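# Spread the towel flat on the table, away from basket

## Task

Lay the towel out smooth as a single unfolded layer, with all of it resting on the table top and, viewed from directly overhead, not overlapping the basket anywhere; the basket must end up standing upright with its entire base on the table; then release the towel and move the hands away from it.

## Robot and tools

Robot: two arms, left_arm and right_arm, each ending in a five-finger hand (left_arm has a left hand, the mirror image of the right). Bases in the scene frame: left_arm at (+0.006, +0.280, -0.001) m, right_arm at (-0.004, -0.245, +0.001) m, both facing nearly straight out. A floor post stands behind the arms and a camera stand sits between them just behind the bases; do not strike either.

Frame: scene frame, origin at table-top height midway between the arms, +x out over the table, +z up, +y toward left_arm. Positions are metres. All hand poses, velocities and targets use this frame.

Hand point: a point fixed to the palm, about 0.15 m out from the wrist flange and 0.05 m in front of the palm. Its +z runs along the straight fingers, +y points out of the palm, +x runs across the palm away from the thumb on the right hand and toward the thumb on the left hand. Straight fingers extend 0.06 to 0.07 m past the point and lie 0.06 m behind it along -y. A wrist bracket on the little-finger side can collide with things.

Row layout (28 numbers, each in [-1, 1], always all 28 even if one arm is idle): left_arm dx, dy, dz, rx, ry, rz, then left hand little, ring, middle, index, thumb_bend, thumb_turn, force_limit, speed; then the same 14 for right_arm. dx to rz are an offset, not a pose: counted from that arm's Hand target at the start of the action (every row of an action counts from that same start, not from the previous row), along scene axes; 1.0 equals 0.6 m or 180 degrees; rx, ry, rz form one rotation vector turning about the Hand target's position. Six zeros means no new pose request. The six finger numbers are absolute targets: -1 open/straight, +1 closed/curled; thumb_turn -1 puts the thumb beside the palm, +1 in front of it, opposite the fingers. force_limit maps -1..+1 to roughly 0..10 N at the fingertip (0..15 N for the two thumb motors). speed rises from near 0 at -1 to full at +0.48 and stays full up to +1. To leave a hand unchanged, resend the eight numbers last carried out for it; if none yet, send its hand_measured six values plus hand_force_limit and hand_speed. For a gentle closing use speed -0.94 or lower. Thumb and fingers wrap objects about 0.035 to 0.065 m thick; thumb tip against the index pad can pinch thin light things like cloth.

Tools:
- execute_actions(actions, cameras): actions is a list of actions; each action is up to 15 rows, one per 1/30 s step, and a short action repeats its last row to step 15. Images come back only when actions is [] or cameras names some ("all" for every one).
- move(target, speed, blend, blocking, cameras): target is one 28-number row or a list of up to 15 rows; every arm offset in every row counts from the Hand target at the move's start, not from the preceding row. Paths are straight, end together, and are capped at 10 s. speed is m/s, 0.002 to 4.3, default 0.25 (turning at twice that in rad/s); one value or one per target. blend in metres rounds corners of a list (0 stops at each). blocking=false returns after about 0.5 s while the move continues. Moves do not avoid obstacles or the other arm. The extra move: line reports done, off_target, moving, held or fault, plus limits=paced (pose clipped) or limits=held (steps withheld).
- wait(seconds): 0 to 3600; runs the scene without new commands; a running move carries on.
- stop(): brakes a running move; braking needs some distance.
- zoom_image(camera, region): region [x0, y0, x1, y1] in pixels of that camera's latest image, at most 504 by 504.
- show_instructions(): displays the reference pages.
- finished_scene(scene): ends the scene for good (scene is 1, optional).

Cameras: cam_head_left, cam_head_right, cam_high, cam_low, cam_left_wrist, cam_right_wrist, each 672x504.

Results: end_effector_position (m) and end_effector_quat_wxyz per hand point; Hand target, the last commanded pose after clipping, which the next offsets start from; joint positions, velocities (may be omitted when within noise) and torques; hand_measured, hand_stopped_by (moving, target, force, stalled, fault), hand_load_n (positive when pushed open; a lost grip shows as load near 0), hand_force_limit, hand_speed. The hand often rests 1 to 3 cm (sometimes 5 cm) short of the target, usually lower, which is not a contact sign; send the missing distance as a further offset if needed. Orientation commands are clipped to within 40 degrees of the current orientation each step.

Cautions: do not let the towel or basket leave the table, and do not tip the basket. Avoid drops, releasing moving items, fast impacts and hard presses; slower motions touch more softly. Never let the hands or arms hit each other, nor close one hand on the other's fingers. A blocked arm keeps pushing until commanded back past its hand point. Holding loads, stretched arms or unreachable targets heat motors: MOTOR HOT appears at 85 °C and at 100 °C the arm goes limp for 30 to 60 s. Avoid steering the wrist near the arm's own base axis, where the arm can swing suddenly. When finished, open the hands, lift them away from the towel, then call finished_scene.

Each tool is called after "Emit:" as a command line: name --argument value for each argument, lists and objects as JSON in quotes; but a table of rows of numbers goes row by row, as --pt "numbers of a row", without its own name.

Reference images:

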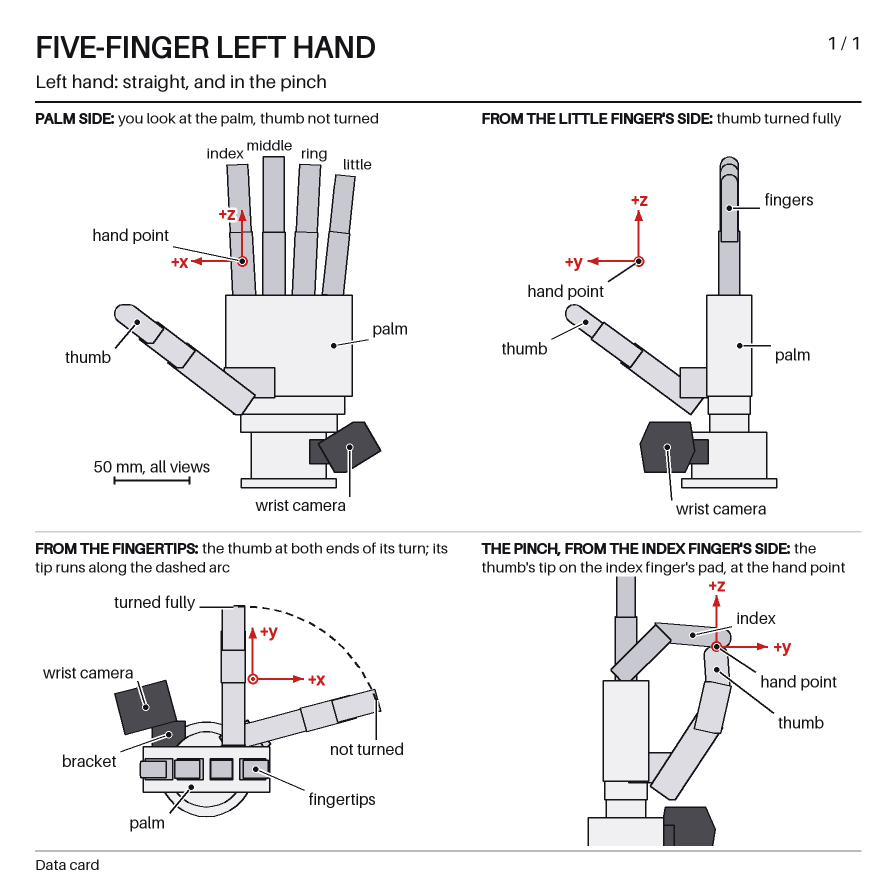

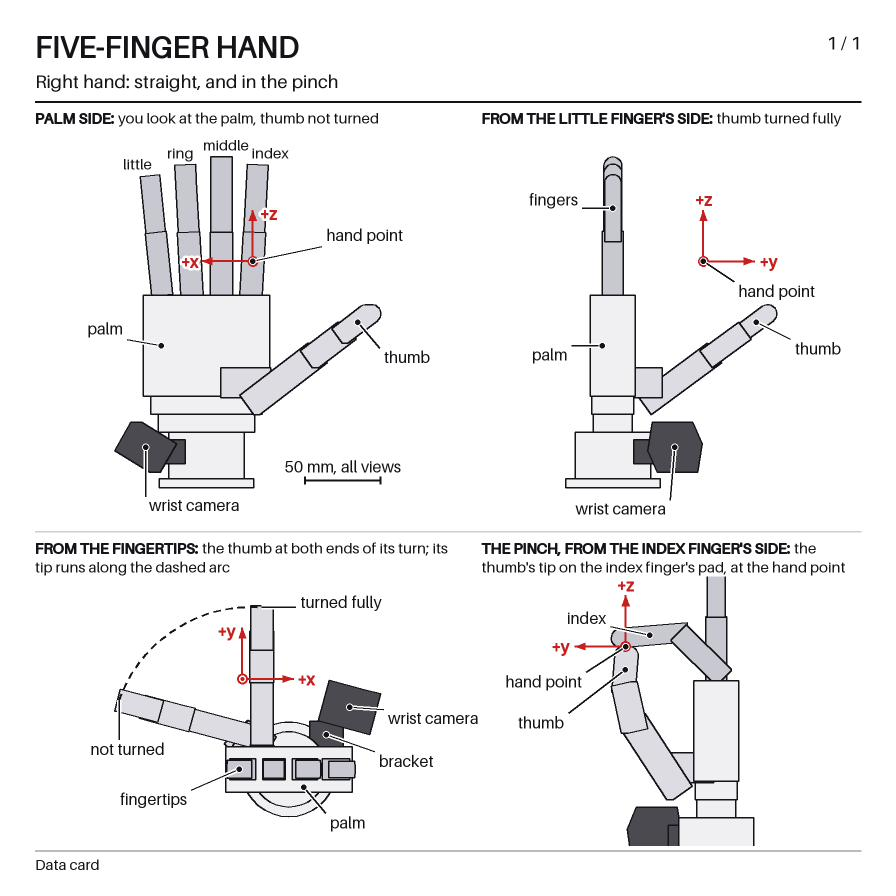

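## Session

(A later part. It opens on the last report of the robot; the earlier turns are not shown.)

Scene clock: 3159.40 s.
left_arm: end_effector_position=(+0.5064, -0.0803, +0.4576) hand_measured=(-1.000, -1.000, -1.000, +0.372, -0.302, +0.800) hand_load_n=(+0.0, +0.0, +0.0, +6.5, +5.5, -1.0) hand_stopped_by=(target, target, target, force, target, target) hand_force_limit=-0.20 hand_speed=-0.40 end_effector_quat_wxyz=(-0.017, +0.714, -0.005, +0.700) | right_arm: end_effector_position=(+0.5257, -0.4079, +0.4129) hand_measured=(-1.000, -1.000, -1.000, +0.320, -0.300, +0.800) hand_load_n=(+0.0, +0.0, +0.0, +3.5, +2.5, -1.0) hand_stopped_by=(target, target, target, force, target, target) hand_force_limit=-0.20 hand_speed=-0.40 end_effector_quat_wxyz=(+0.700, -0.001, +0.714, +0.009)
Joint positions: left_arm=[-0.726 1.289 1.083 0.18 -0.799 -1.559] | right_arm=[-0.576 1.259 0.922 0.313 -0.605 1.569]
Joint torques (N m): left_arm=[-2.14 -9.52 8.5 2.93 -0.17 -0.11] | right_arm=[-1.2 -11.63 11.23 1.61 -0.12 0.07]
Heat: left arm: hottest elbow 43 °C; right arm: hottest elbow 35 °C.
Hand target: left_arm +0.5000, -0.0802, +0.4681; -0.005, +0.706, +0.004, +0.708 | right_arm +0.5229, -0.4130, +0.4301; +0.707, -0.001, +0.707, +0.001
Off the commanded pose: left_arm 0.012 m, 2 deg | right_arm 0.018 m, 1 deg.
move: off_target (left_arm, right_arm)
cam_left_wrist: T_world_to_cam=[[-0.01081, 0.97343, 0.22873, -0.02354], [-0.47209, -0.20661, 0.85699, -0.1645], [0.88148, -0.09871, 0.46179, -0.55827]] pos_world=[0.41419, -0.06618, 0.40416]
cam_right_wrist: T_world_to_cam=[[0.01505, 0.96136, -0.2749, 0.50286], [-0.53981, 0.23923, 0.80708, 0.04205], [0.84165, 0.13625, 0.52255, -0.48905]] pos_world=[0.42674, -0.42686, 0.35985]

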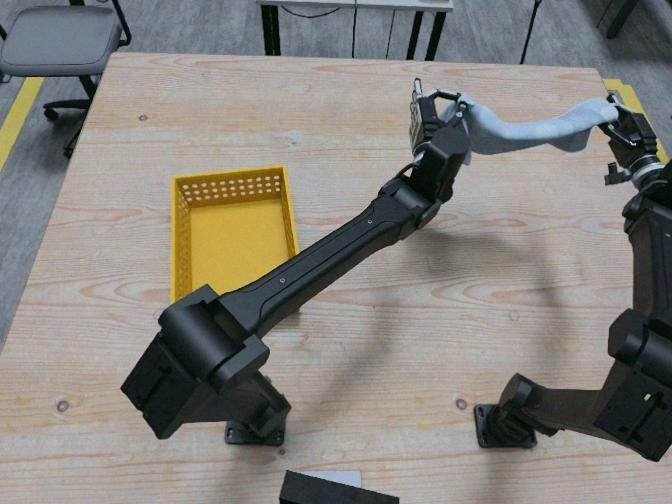

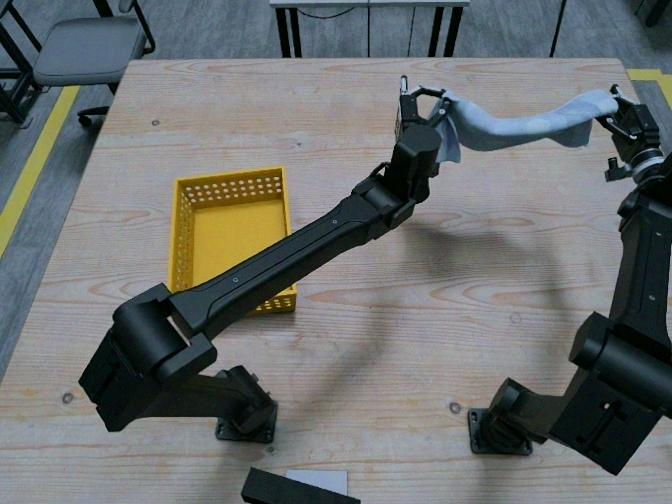

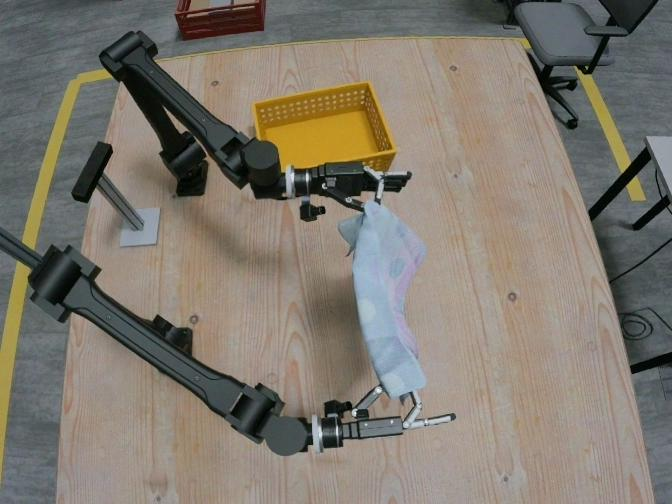

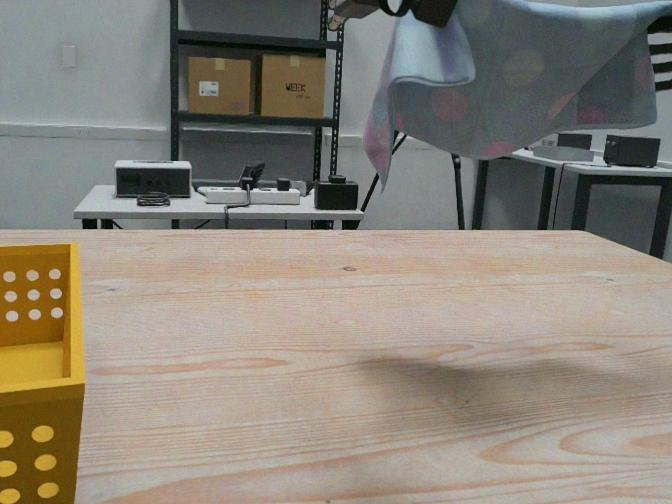

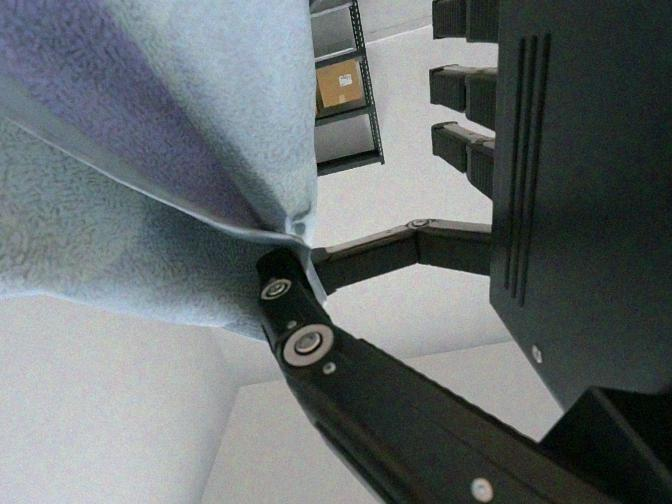

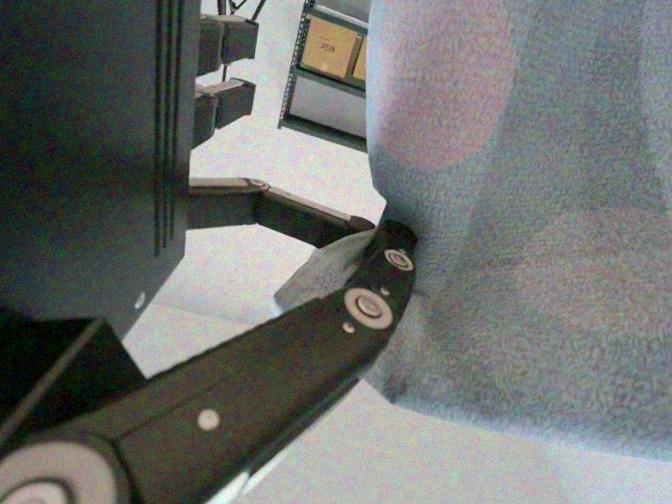

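Emit:
move --target '[0,0,0,0,0,0,-1,-1,-1,0.5,-0.3,0.8,-0.2,-0.4,0,-0.075,0.05,0,0,0,-1,-1,-1,0.5,-0.3,0.8,-0.2,-0.4]' --speed 0.1 --cameras '["all"]'

Scene clock: 3205.30 s.
left_arm: end_effector_position=(+0.5061, -0.0807, +0.4576) hand_measured=(-1.000, -1.000, -1.000, +0.372, -0.302, +0.800) hand_load_n=(+0.0, +0.0, +0.0, +6.0, +6.0, -1.0) hand_stopped_by=(target, target, target, force, target, target) hand_force_limit=-0.20 hand_speed=-0.40 end_effector_quat_wxyz=(-0.017, +0.714, -0.005, +0.700) | right_arm: end_effector_position=(+0.5173, -0.4479, +0.4290) hand_measured=(-1.000, -1.000, -1.000, +0.320, -0.300, +0.800) hand_load_n=(+0.0, +0.0, +0.0, +3.5, +3.0, -1.0) hand_stopped_by=(target, target, target, force, target, target) hand_force_limit=-0.20 hand_speed=-0.40 end_effector_quat_wxyz=(+0.694, +0.006, +0.719, +0.013)
Joint positions: left_arm=[-0.727 1.289 1.083 0.18 -0.799 -1.559] | right_arm=[-0.664 1.283 0.998 0.239 -0.688 1.569]
Joint torques (N m): left_arm=[-2.14 -9.52 8.5 2.99 -0.17 -0.11] | right_arm=[-1.08 -11.34 14.76 1.58 -0.26 0.08]
Heat: left arm: hottest elbow 40 °C; right arm: hottest elbow 38 °C.
Hand target: left_arm +0.4999, -0.0802, +0.4681; -0.005, +0.706, +0.004, +0.708 | right_arm +0.5229, -0.4581, +0.4600; +0.707, -0.001, +0.707, +0.001
Off the commanded pose: left_arm 0.012 m, 2 deg | right_arm 0.033 m, 3 deg.
move: off_target (right_arm)
cam_left_wrist: T_world_to_cam=[[-0.01007, 0.97342, 0.22878, -0.02357], [-0.47227, -0.2063, 0.85697, -0.16461], [0.8814, -0.09942, 0.46179, -0.55806]] pos_world=[0.41389, -0.06649, 0.40416]
cam_right_wrist: T_world_to_cam=[[0.01601, 0.9654, -0.26029, 0.54086], [-0.5254, 0.22961, 0.81929, 0.01709], [0.8507, 0.12364, 0.5109, -0.49021]] pos_world=[0.41734, -0.46546, 0.37722]

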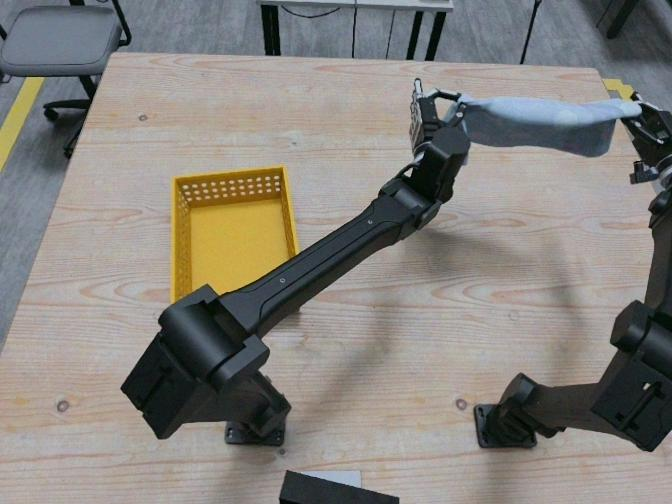

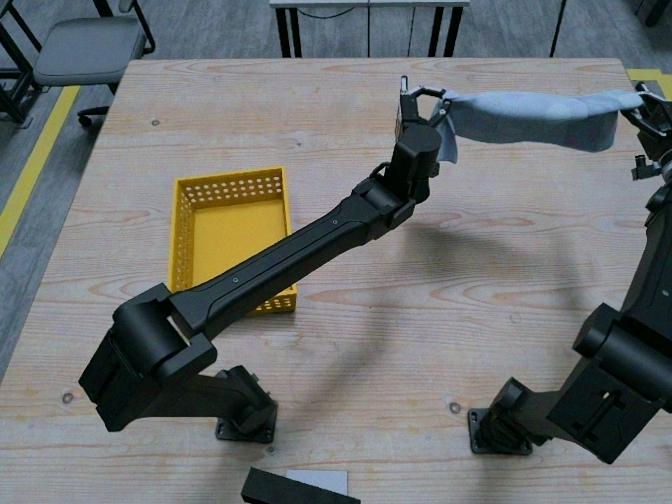

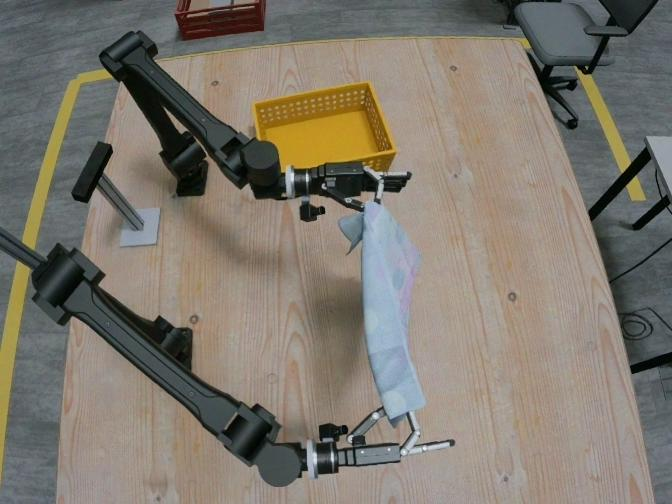

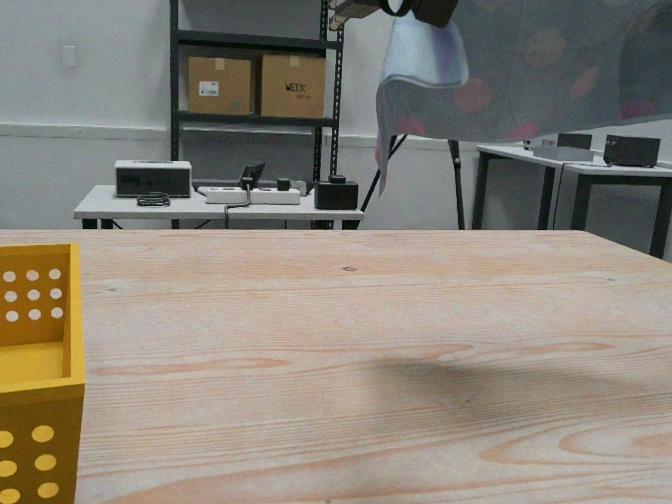

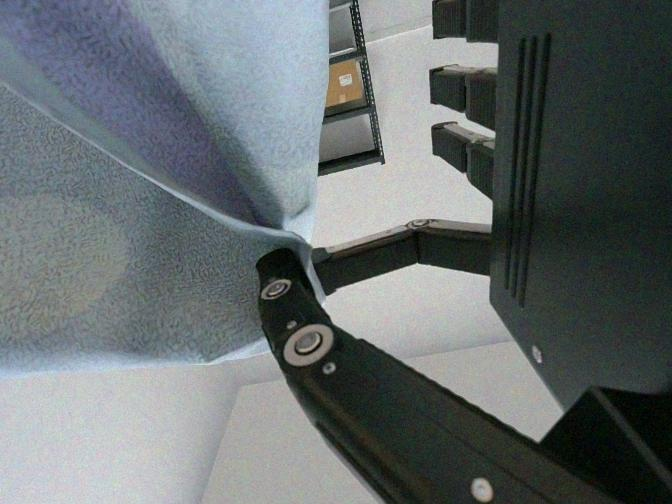

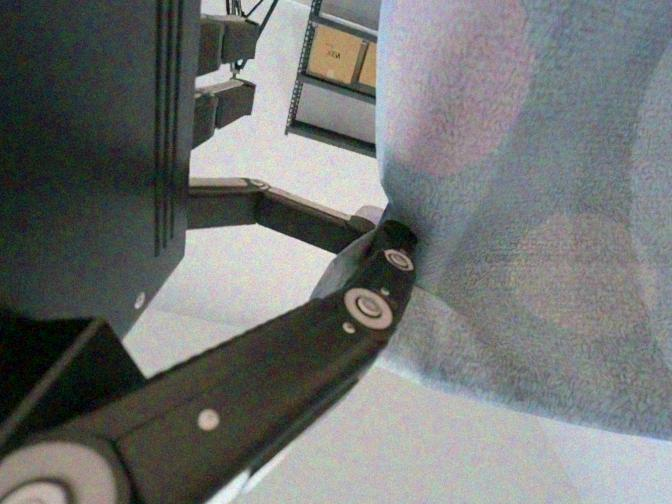

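Emit:
zoom_image --camera "cam_low" --region '[350, 0, 672, 210]'

Emit:
zoom_image --camera "cam_high" --region '[320, 170, 470, 320]'

Emit:
zoom_image --camera "cam_high" --region '[320, 310, 470, 460]'

Emit:
zoom_image --camera "cam_head_left" --region '[400, 60, 672, 200]'

Scaled by 1.565 from the camera's image (finer frame: 960x720).

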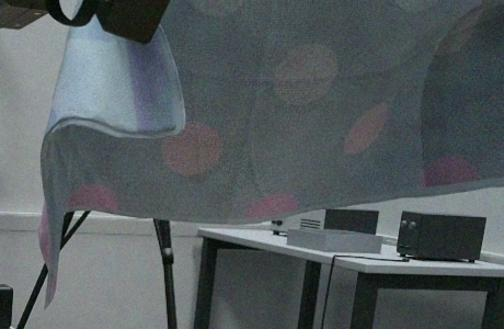

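Scaled by 3.360 from the camera's image (finer frame: 960x720).

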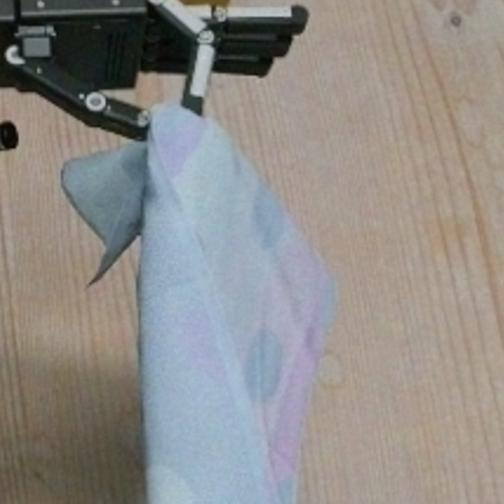

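Scaled by 3.360 from the camera's image (finer frame: 960x720).

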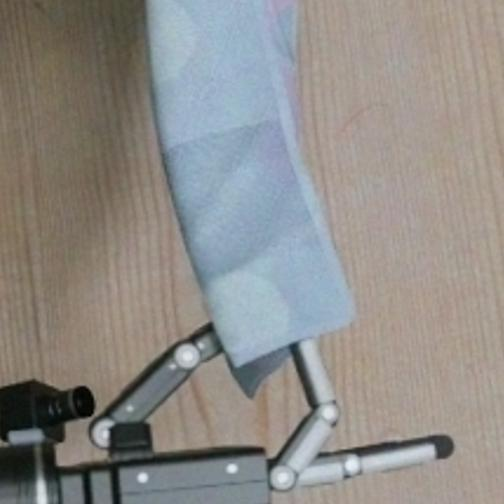

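Scaled by 1.853 from the camera's image (finer frame: 960x720).

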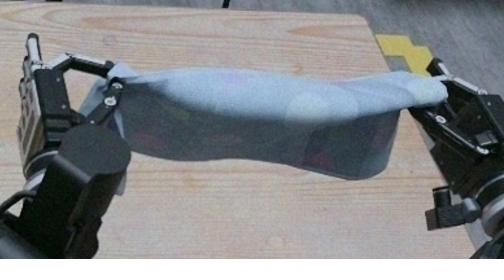

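Emit:
move --pt "-0.014 -0.06 -0.13 0 0 0 -1 -1 -1 0.5 -0.3 0.8 -0.2 -0.4 -0.019 0.13 0.25 0 0 0 -1 -1 -1 0.5 -0.3 0.8 -0.2 -0.4" --pt "-0.028 -0.217 -0.222 0 0 0 -1 -1 -1 0.5 -0.3 0.8 -0.2 -0.4 -0.038 0.347 0.343 0 0 0 -1 -1 -1 0.5 -0.3 0.8 -0.2 -0.4" --speed 0.12 --blend 0.03 --cameras '["all"]'

Scene clock: 3231.00 s.
left_arm: end_effector_position=(+0.4799, -0.1993, +0.3157) hand_measured=(-1.000, -1.000, -1.000, +0.372, -0.302, +0.800) hand_load_n=(+0.0, +0.0, +0.0, +6.0, +5.5, -1.0) hand_stopped_by=(target, target, target, force, target, target) hand_force_limit=-0.20 hand_speed=-0.40 end_effector_quat_wxyz=(-0.022, +0.715, -0.012, +0.698) | right_arm: end_effector_position=(+0.5115, -0.2571, +0.6187) hand_measured=(-1.000, -1.000, -1.000, +0.320, -0.300, +0.800) hand_load_n=(+0.0, +0.0, +0.0, +3.5, +3.0, -1.5) hand_stopped_by=(target, target, target, force, target, target) hand_force_limit=-0.20 hand_speed=-0.40 end_effector_quat_wxyz=(+0.683, +0.006, +0.730, +0.003)
Joint positions: left_arm=[-0.931 1.627 1.049 0.534 -1.001 -1.559] | right_arm=[-0.203 1.039 1.338 -0.368 -0.213 1.569]
Joint velocities: left_arm=[-0.005 -0.005 0.012 -0.012 -0.007 -0.168] | right_arm=[within noise]
Joint torques (N m): left_arm=[-2.02 -10.87 10.82 2.74 -0.17 -0.11] | right_arm=[0.44 -8.64 15.45 1.96 -0.13 0.08]
Heat: left arm: hottest elbow 39 °C; right arm: hottest elbow 43 °C.
Hand target: left_arm +0.4832, -0.2103, +0.3348; -0.005, +0.706, +0.004, +0.708 | right_arm +0.5001, -0.2498, +0.6657; +0.707, -0.001, +0.707, +0.001
Off the commanded pose: left_arm 0.022 m, 3 deg | right_arm 0.049 m, 4 deg.
move: off_target (left_arm, right_arm)
cam_left_wrist: T_world_to_cam=[[-0.00765, 0.96932, 0.24569, 0.11673], [-0.46816, -0.22058, 0.85567, -0.08426], [0.88361, -0.10848, 0.45548, -0.48218]] pos_world=[0.38751, -0.18404, 0.26304]
cam_right_wrist: T_world_to_cam=[[0.02034, 0.96123, -0.275, 0.41197], [-0.49607, 0.24851, 0.83196, -0.2032], [0.86804, 0.1195, 0.48189, -0.59779]] pos_world=[0.40973, -0.27407, 0.57042]

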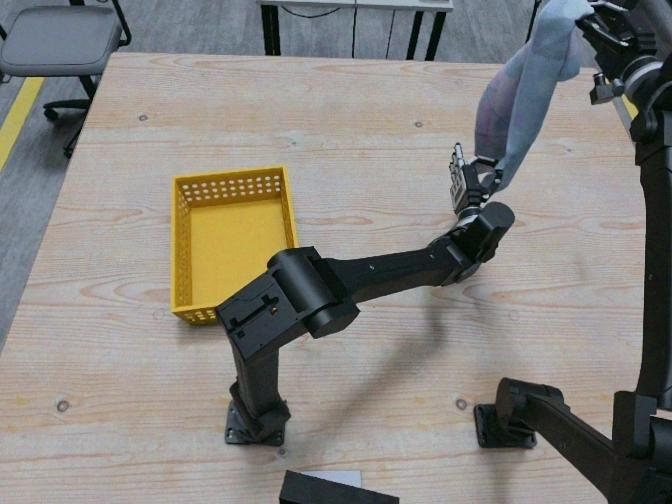

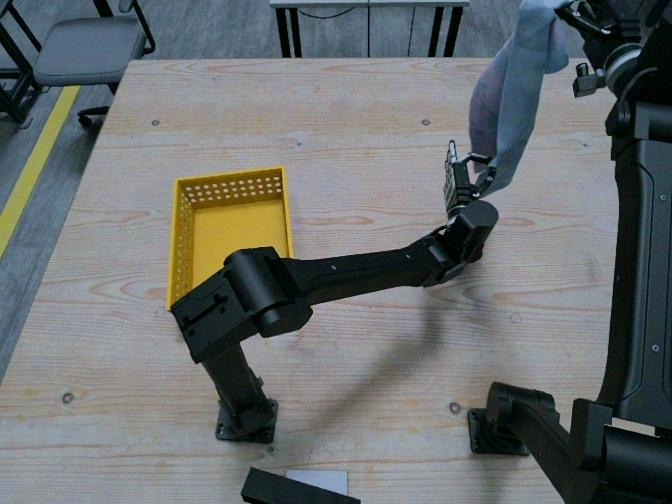

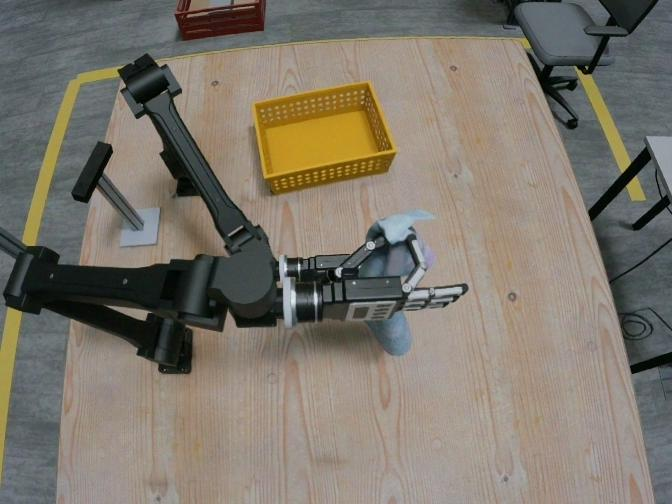

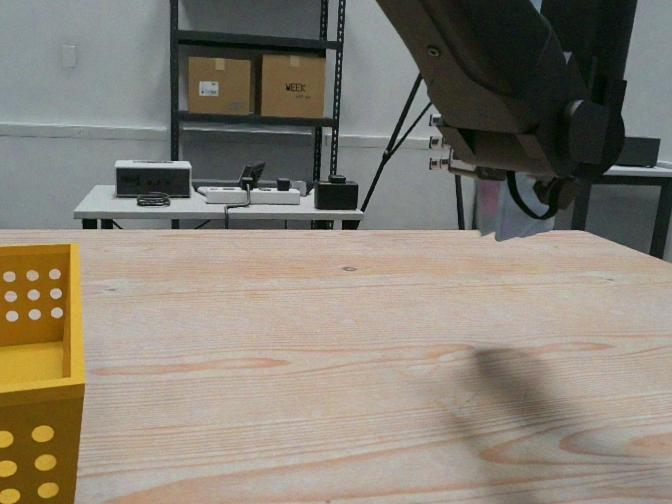

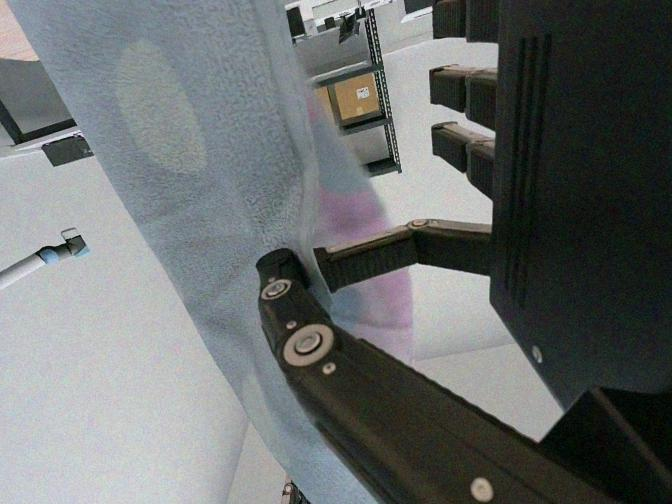

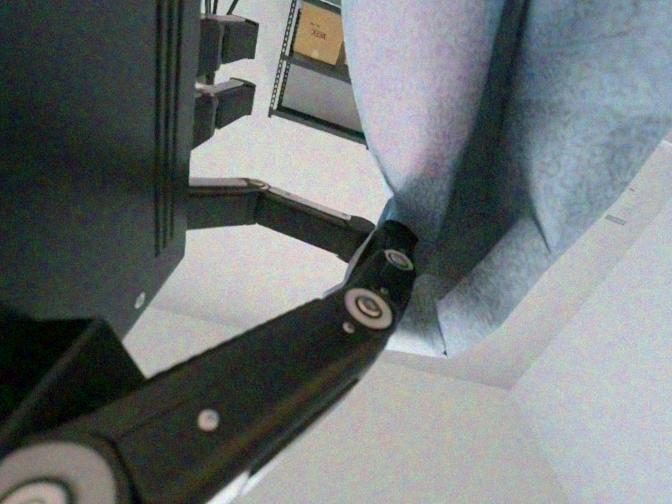

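Emit:
move --pt "0 0 0 0 0 0 -1 -1 -1 -1 -0.3 0.8 -0.2 -0.6 0 0 0 0 0 0 -1 -1 -1 0.5 -0.3 0.8 -0.2 -0.4" --pt "-0.05 0.2 0 0 0 0 -1 -1 -1 -1 -0.3 0.8 -0.2 -0.6 0 0 0.04 0 0 0 -1 -1 -1 0.5 -0.3 0.8 -0.2 -0.4" --speed 0.1 --cameras '["all"]'

Scene clock: 3240.10 s.
left_arm: end_effector_position=(+0.4525, -0.0960, +0.3297) hand_measured=(-1.000, -1.000, -1.000, -1.000, -0.300, +0.800) hand_load_n=(+0.0, +0.0, +0.0, +0.0, +0.0, +0.0) hand_stopped_by=(target, target, target, target, target, target) hand_force_limit=-0.20 hand_speed=-0.60 end_effector_quat_wxyz=(-0.011, +0.710, -0.006, +0.704) | right_arm: end_effector_position=(+0.5059, -0.2557, +0.6507) hand_measured=(-1.000, -1.000, -1.000, +0.320, -0.300, +0.800) hand_load_n=(+0.0, +0.0, +0.0, +3.5, +3.0, -1.5) hand_stopped_by=(target, target, target, force, target, target) hand_force_limit=-0.20 hand_speed=-0.40 end_effector_quat_wxyz=(+0.688, +0.005, +0.725, +0.002)
Joint positions: left_arm=[-0.843 1.369 0.783 0.572 -0.905 -1.559] | right_arm=[-0.203 1.05 1.423 -0.428 -0.212 1.569]
Joint torques (N m): left_arm=[-1.03 -9 7.15 2.7 0.05 -0.1] | right_arm=[0.44 -7.41 15.27 2.1 -0.12 0.08]
Heat: left arm: hottest elbow 40 °C; right arm: hottest elbow 42 °C.
Hand target: left_arm +0.4531, -0.0905, +0.3347; -0.005, +0.707, +0.003, +0.708 | right_arm +0.5001, -0.2498, +0.6898; +0.707, -0.001, +0.707, +0.001
Off the commanded pose: left_arm 0.008 m, 1 deg | right_arm 0.040 m, 3 deg.
move: off_target (right_arm)
cam_left_wrist: T_world_to_cam=[[-0.00293, 0.97521, 0.22125, 0.01946], [-0.48257, -0.19516, 0.85384, -0.07675], [0.87585, -0.10427, 0.47118, -0.45437]] pos_world=[0.36098, -0.08133, 0.27532]
cam_right_wrist: T_world_to_cam=[[0.02442, 0.96034, -0.27778, 0.41911], [-0.50808, 0.25122, 0.82386, -0.22093], [0.86097, 0.12101, 0.49406, -0.61247]] pos_world=[0.40483, -0.27287, 0.60103]

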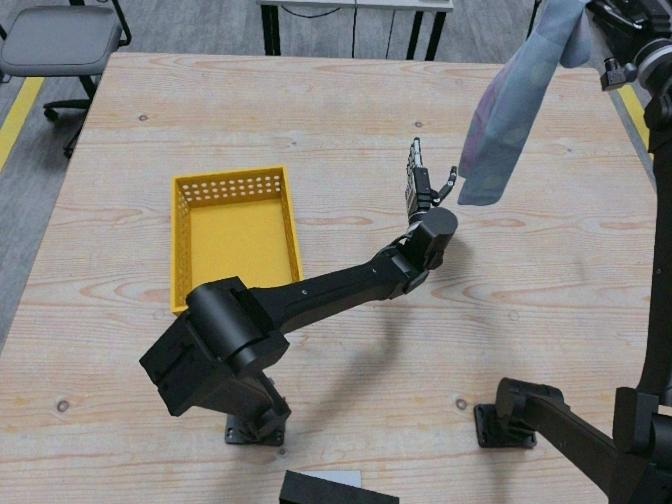

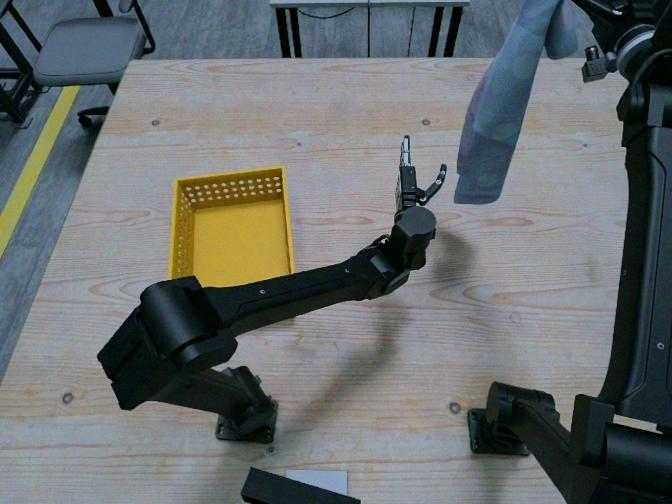

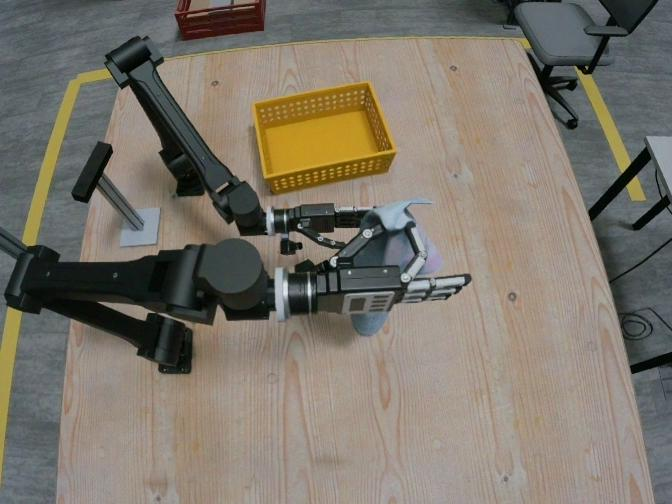

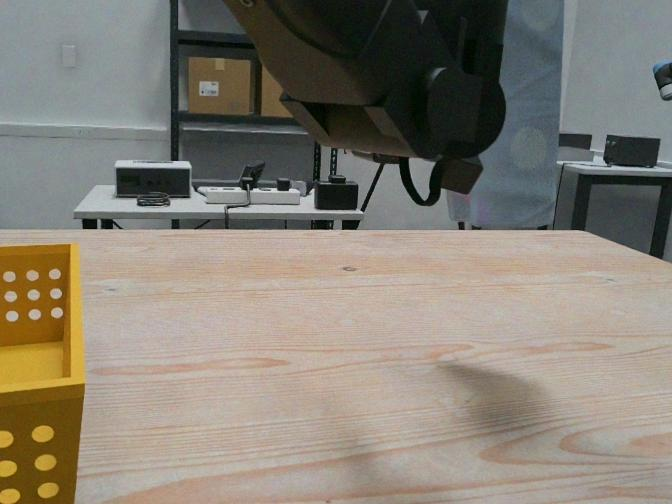

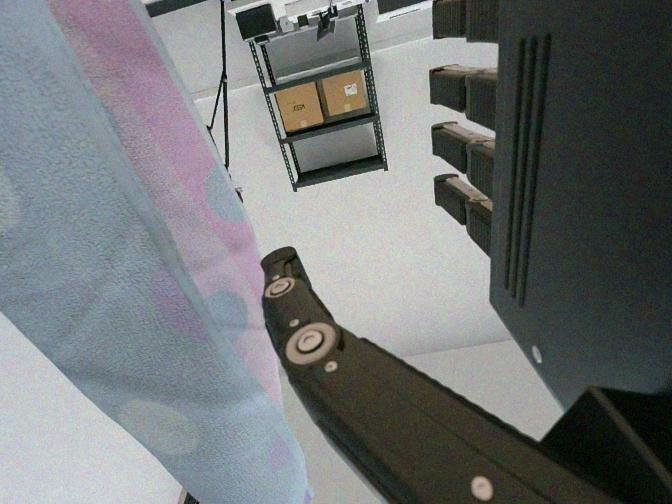

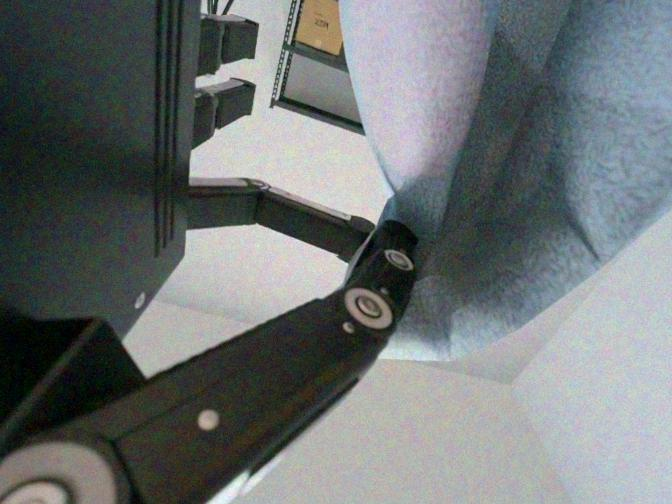

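Emit:
move --target '[0.03,0.3,0.15,0,0,0,-1,-1,-1,-1,-0.3,0.8,-0.2,-0.4,0,0,0,0,0,0,-1,-1,-1,0.5,-0.3,0.8,-0.2,-0.4]' --speed 0.2 --cameras '["all"]'

Emit:
zoom_image --camera "cam_head_left" --region '[420, 0, 620, 230]'

Emit:
zoom_image --camera "cam_low" --region '[400, 0, 640, 260]'

Scene clock: 3251.13 s.
left_arm: end_effector_position=(+0.4691, +0.0862, +0.4181) hand_measured=(-1.000, -1.000, -1.000, -1.000, -0.300, +0.800) hand_load_n=(+0.0, +0.0, +0.0, +0.0, +0.0, +0.0) hand_stopped_by=(target, target, target, target, target, target) hand_force_limit=-0.20 hand_speed=-0.40 end_effector_quat_wxyz=(-0.007, +0.708, -0.002, +0.706) | right_arm: end_effector_position=(+0.5058, -0.2557, +0.6508) hand_measured=(-1.000, -1.000, -1.000, +0.320, -0.300, +0.800) hand_load_n=(+0.0, +0.0, +0.0, +3.5, +3.0, -1.5) hand_stopped_by=(target, target, target, force, target, target) hand_force_limit=-0.20 hand_speed=-0.40 end_effector_quat_wxyz=(+0.688, +0.005, +0.725, +0.002)
Joint positions: left_arm=[-0.408 0.944 0.712 0.23 -0.47 -1.559] | right_arm=[-0.203 1.05 1.424 -0.428 -0.212 1.569]
Joint torques (N m): left_arm=[-1.03 -4.19 9.91 2 0.07 -0.11] | right_arm=[0.5 -7.24 15.24 1.84 -0.12 0.08]
Heat: left arm: hottest elbow 39 °C; right arm: hottest elbow 43 °C.
Hand target: left_arm +0.4711, +0.0896, +0.4250; -0.005, +0.706, +0.004, +0.708 | right_arm +0.5001, -0.2498, +0.6898; +0.707, -0.001, +0.707, +0.001
Off the commanded pose: left_arm 0.008 m, 1 deg | right_arm 0.040 m, 3 deg.
move: done
cam_left_wrist: T_world_to_cam=[[-0.00376, 0.97743, 0.21124, -0.17337], [-0.48871, -0.18609, 0.85237, -0.10598], [0.87244, -0.10003, 0.47838, -0.49334]] pos_world=[0.37796, 0.10039, 0.36296]
cam_right_wrist: T_world_to_cam=[[0.02442, 0.96034, -0.27778, 0.41914], [-0.50808, 0.25122, 0.82386, -0.22101], [0.86097, 0.12101, 0.49406, -0.61252]] pos_world=[0.40483, -0.27287, 0.60113]

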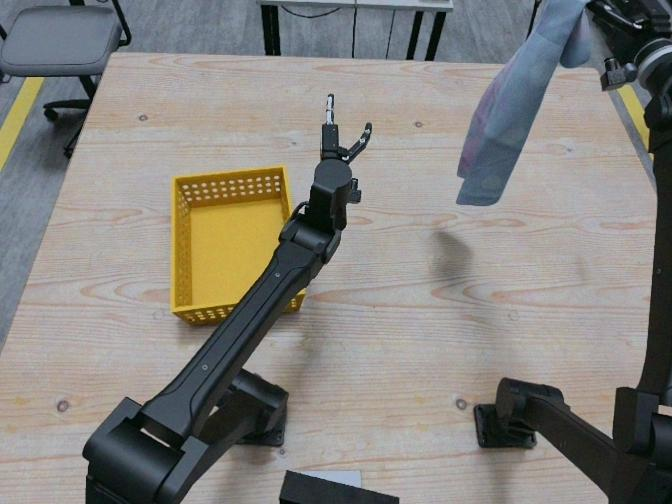

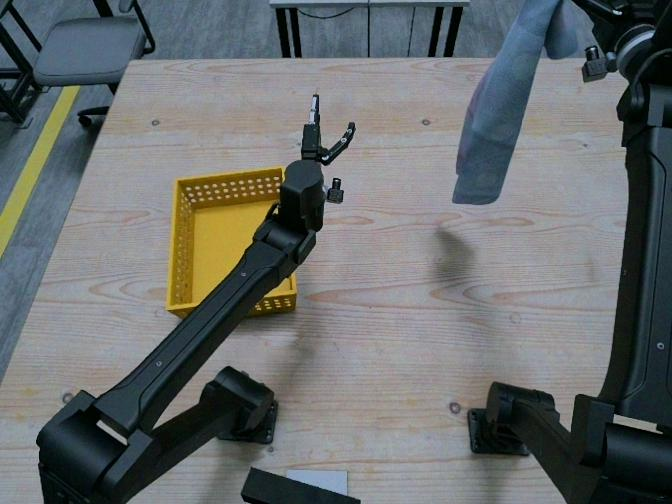

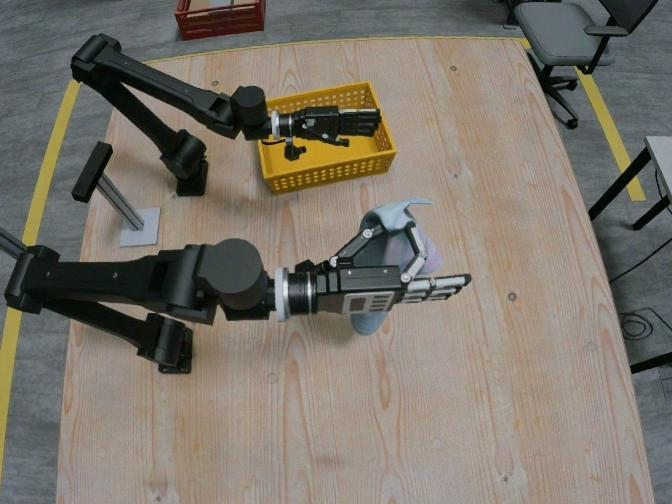

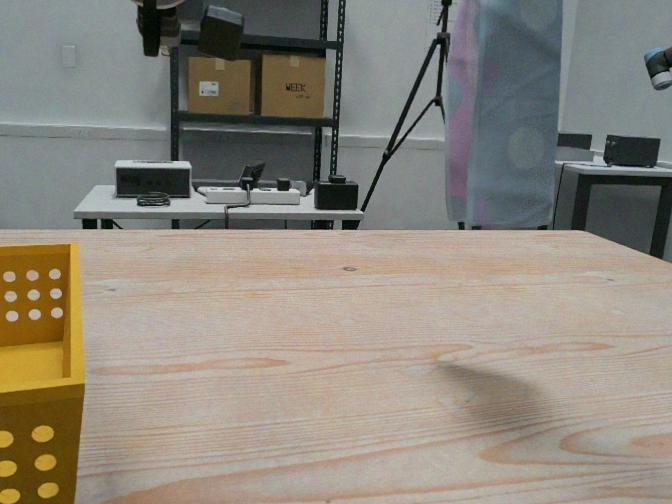

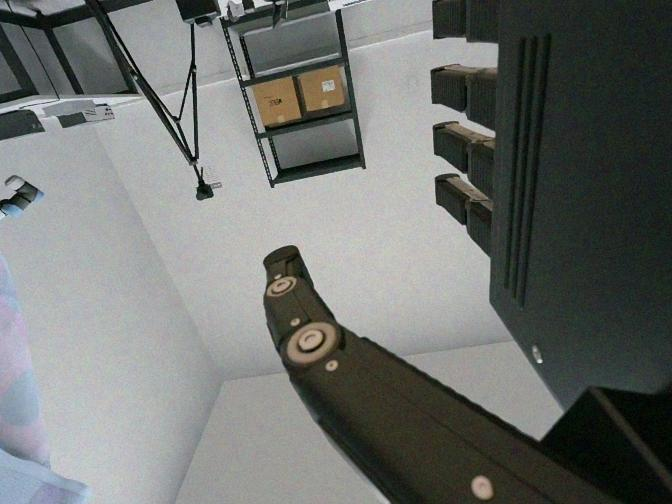

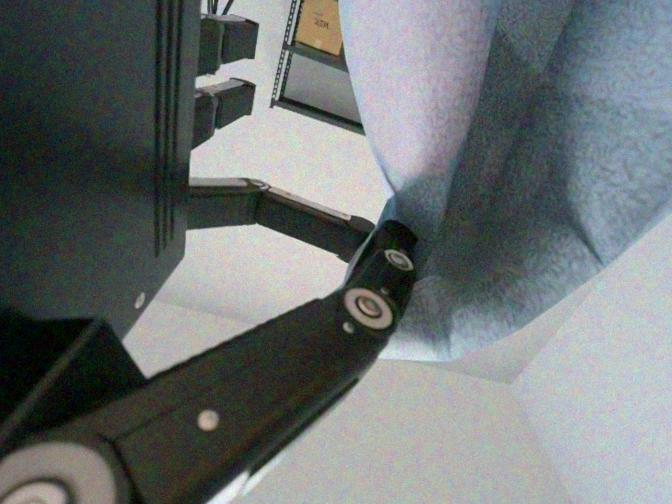

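Scaled by 2.191 from the camera's image (finer frame: 960x720).

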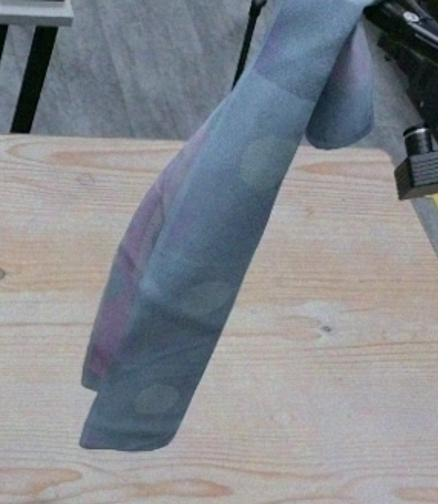

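Scaled by 1.938 from the camera's image (finer frame: 960x720).

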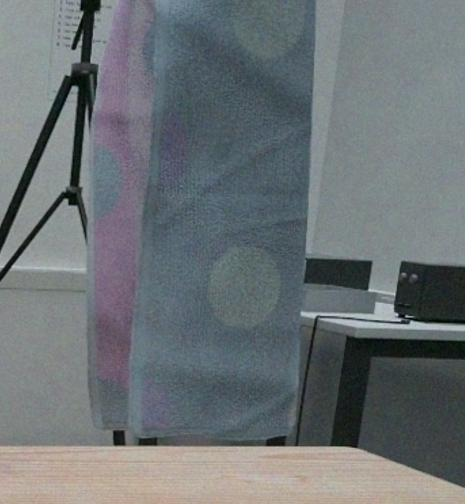

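Emit:
move --target '[-0.085,-0.15,-0.242,0,0,-0.278,-1,-1,-1,-1,-0.3,0.8,-0.2,-0.4,0,0,0,0,0,0,-1,-1,-1,0.5,-0.3,0.8,-0.2,-0.4]' --speed 0.2 --cameras '["cam_left_wrist","cam_high","cam_low"]'

Emit:
zoom_image --camera "cam_left_wrist" --region '[0, 0, 504, 504]'

Scene clock: 3286.27 s.
left_arm: end_effector_position=(+0.4155, -0.0035, +0.2769) hand_measured=(-1.000, -1.000, -1.000, -1.000, -0.300, +0.800) hand_load_n=(+0.0, +0.0, +0.0, +0.0, +0.0, -0.5) hand_stopped_by=(target, target, target, target, target, target) hand_force_limit=-0.20 hand_speed=-0.40 end_effector_quat_wxyz=(+0.294, +0.644, -0.301, +0.639) | right_arm: end_effector_position=(+0.5058, -0.2557, +0.6508) hand_measured=(-1.000, -1.000, -1.000, +0.320, -0.300, +0.800) hand_load_n=(+0.0, +0.0, +0.0, +3.5, +3.0, -1.5) hand_stopped_by=(target, target, target, force, target, target) hand_force_limit=-0.20 hand_speed=-0.40 end_effector_quat_wxyz=(+0.688, +0.005, +0.725, +0.002)
Joint positions: left_arm=[-0.228 1.321 0.557 0.751 0.585 -1.559] | right_arm=[-0.203 1.05 1.424 -0.428 -0.212 1.569]
Joint torques (N m): left_arm=[-0.91 -6.01 7.25 2.96 0.12 -0.12] | right_arm=[0.38 -7.24 15.27 1.88 -0.12 0.08]
Heat: left arm: hottest elbow 39 °C; right arm: hottest elbow 46 °C.
Hand target: left_arm +0.4201, -0.0004, +0.2795; +0.295, +0.642, -0.296, +0.643 | right_arm +0.5001, -0.2498, +0.6898; +0.707, -0.001, +0.707, +0.001
Off the commanded pose: left_arm 0.006 m, 1 deg | right_arm 0.040 m, 3 deg.
move: done
cam_left_wrist: T_world_to_cam=[[0.74977, 0.62962, 0.20353, -0.36821], [-0.44646, 0.25433, 0.8579, -0.04601], [0.48839, -0.73409, 0.47179, -0.22888]] pos_world=[0.36731, 0.07551, 0.2224]
Images, in order (width x height): cam_high 672x504, cam_low 672x504, cam_left_wrist 672x504.

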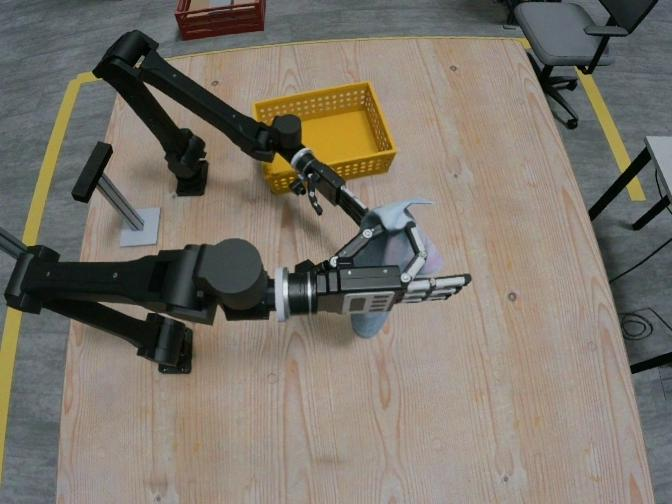

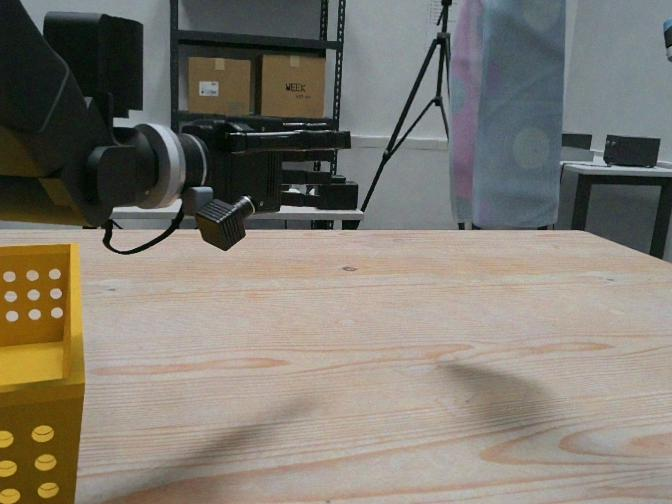

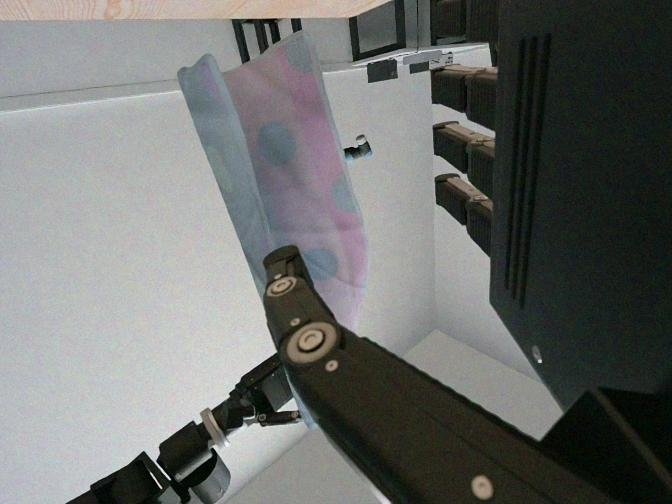

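Scaled by 1.000.

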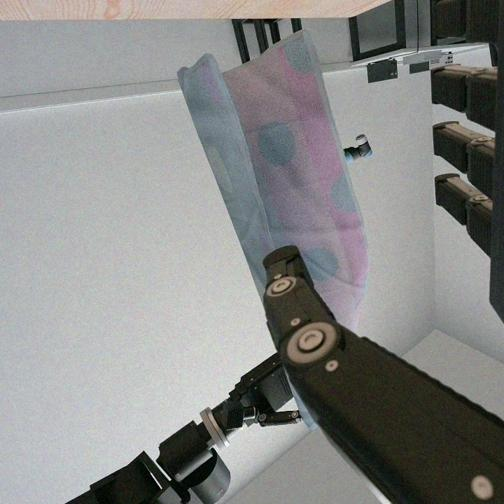

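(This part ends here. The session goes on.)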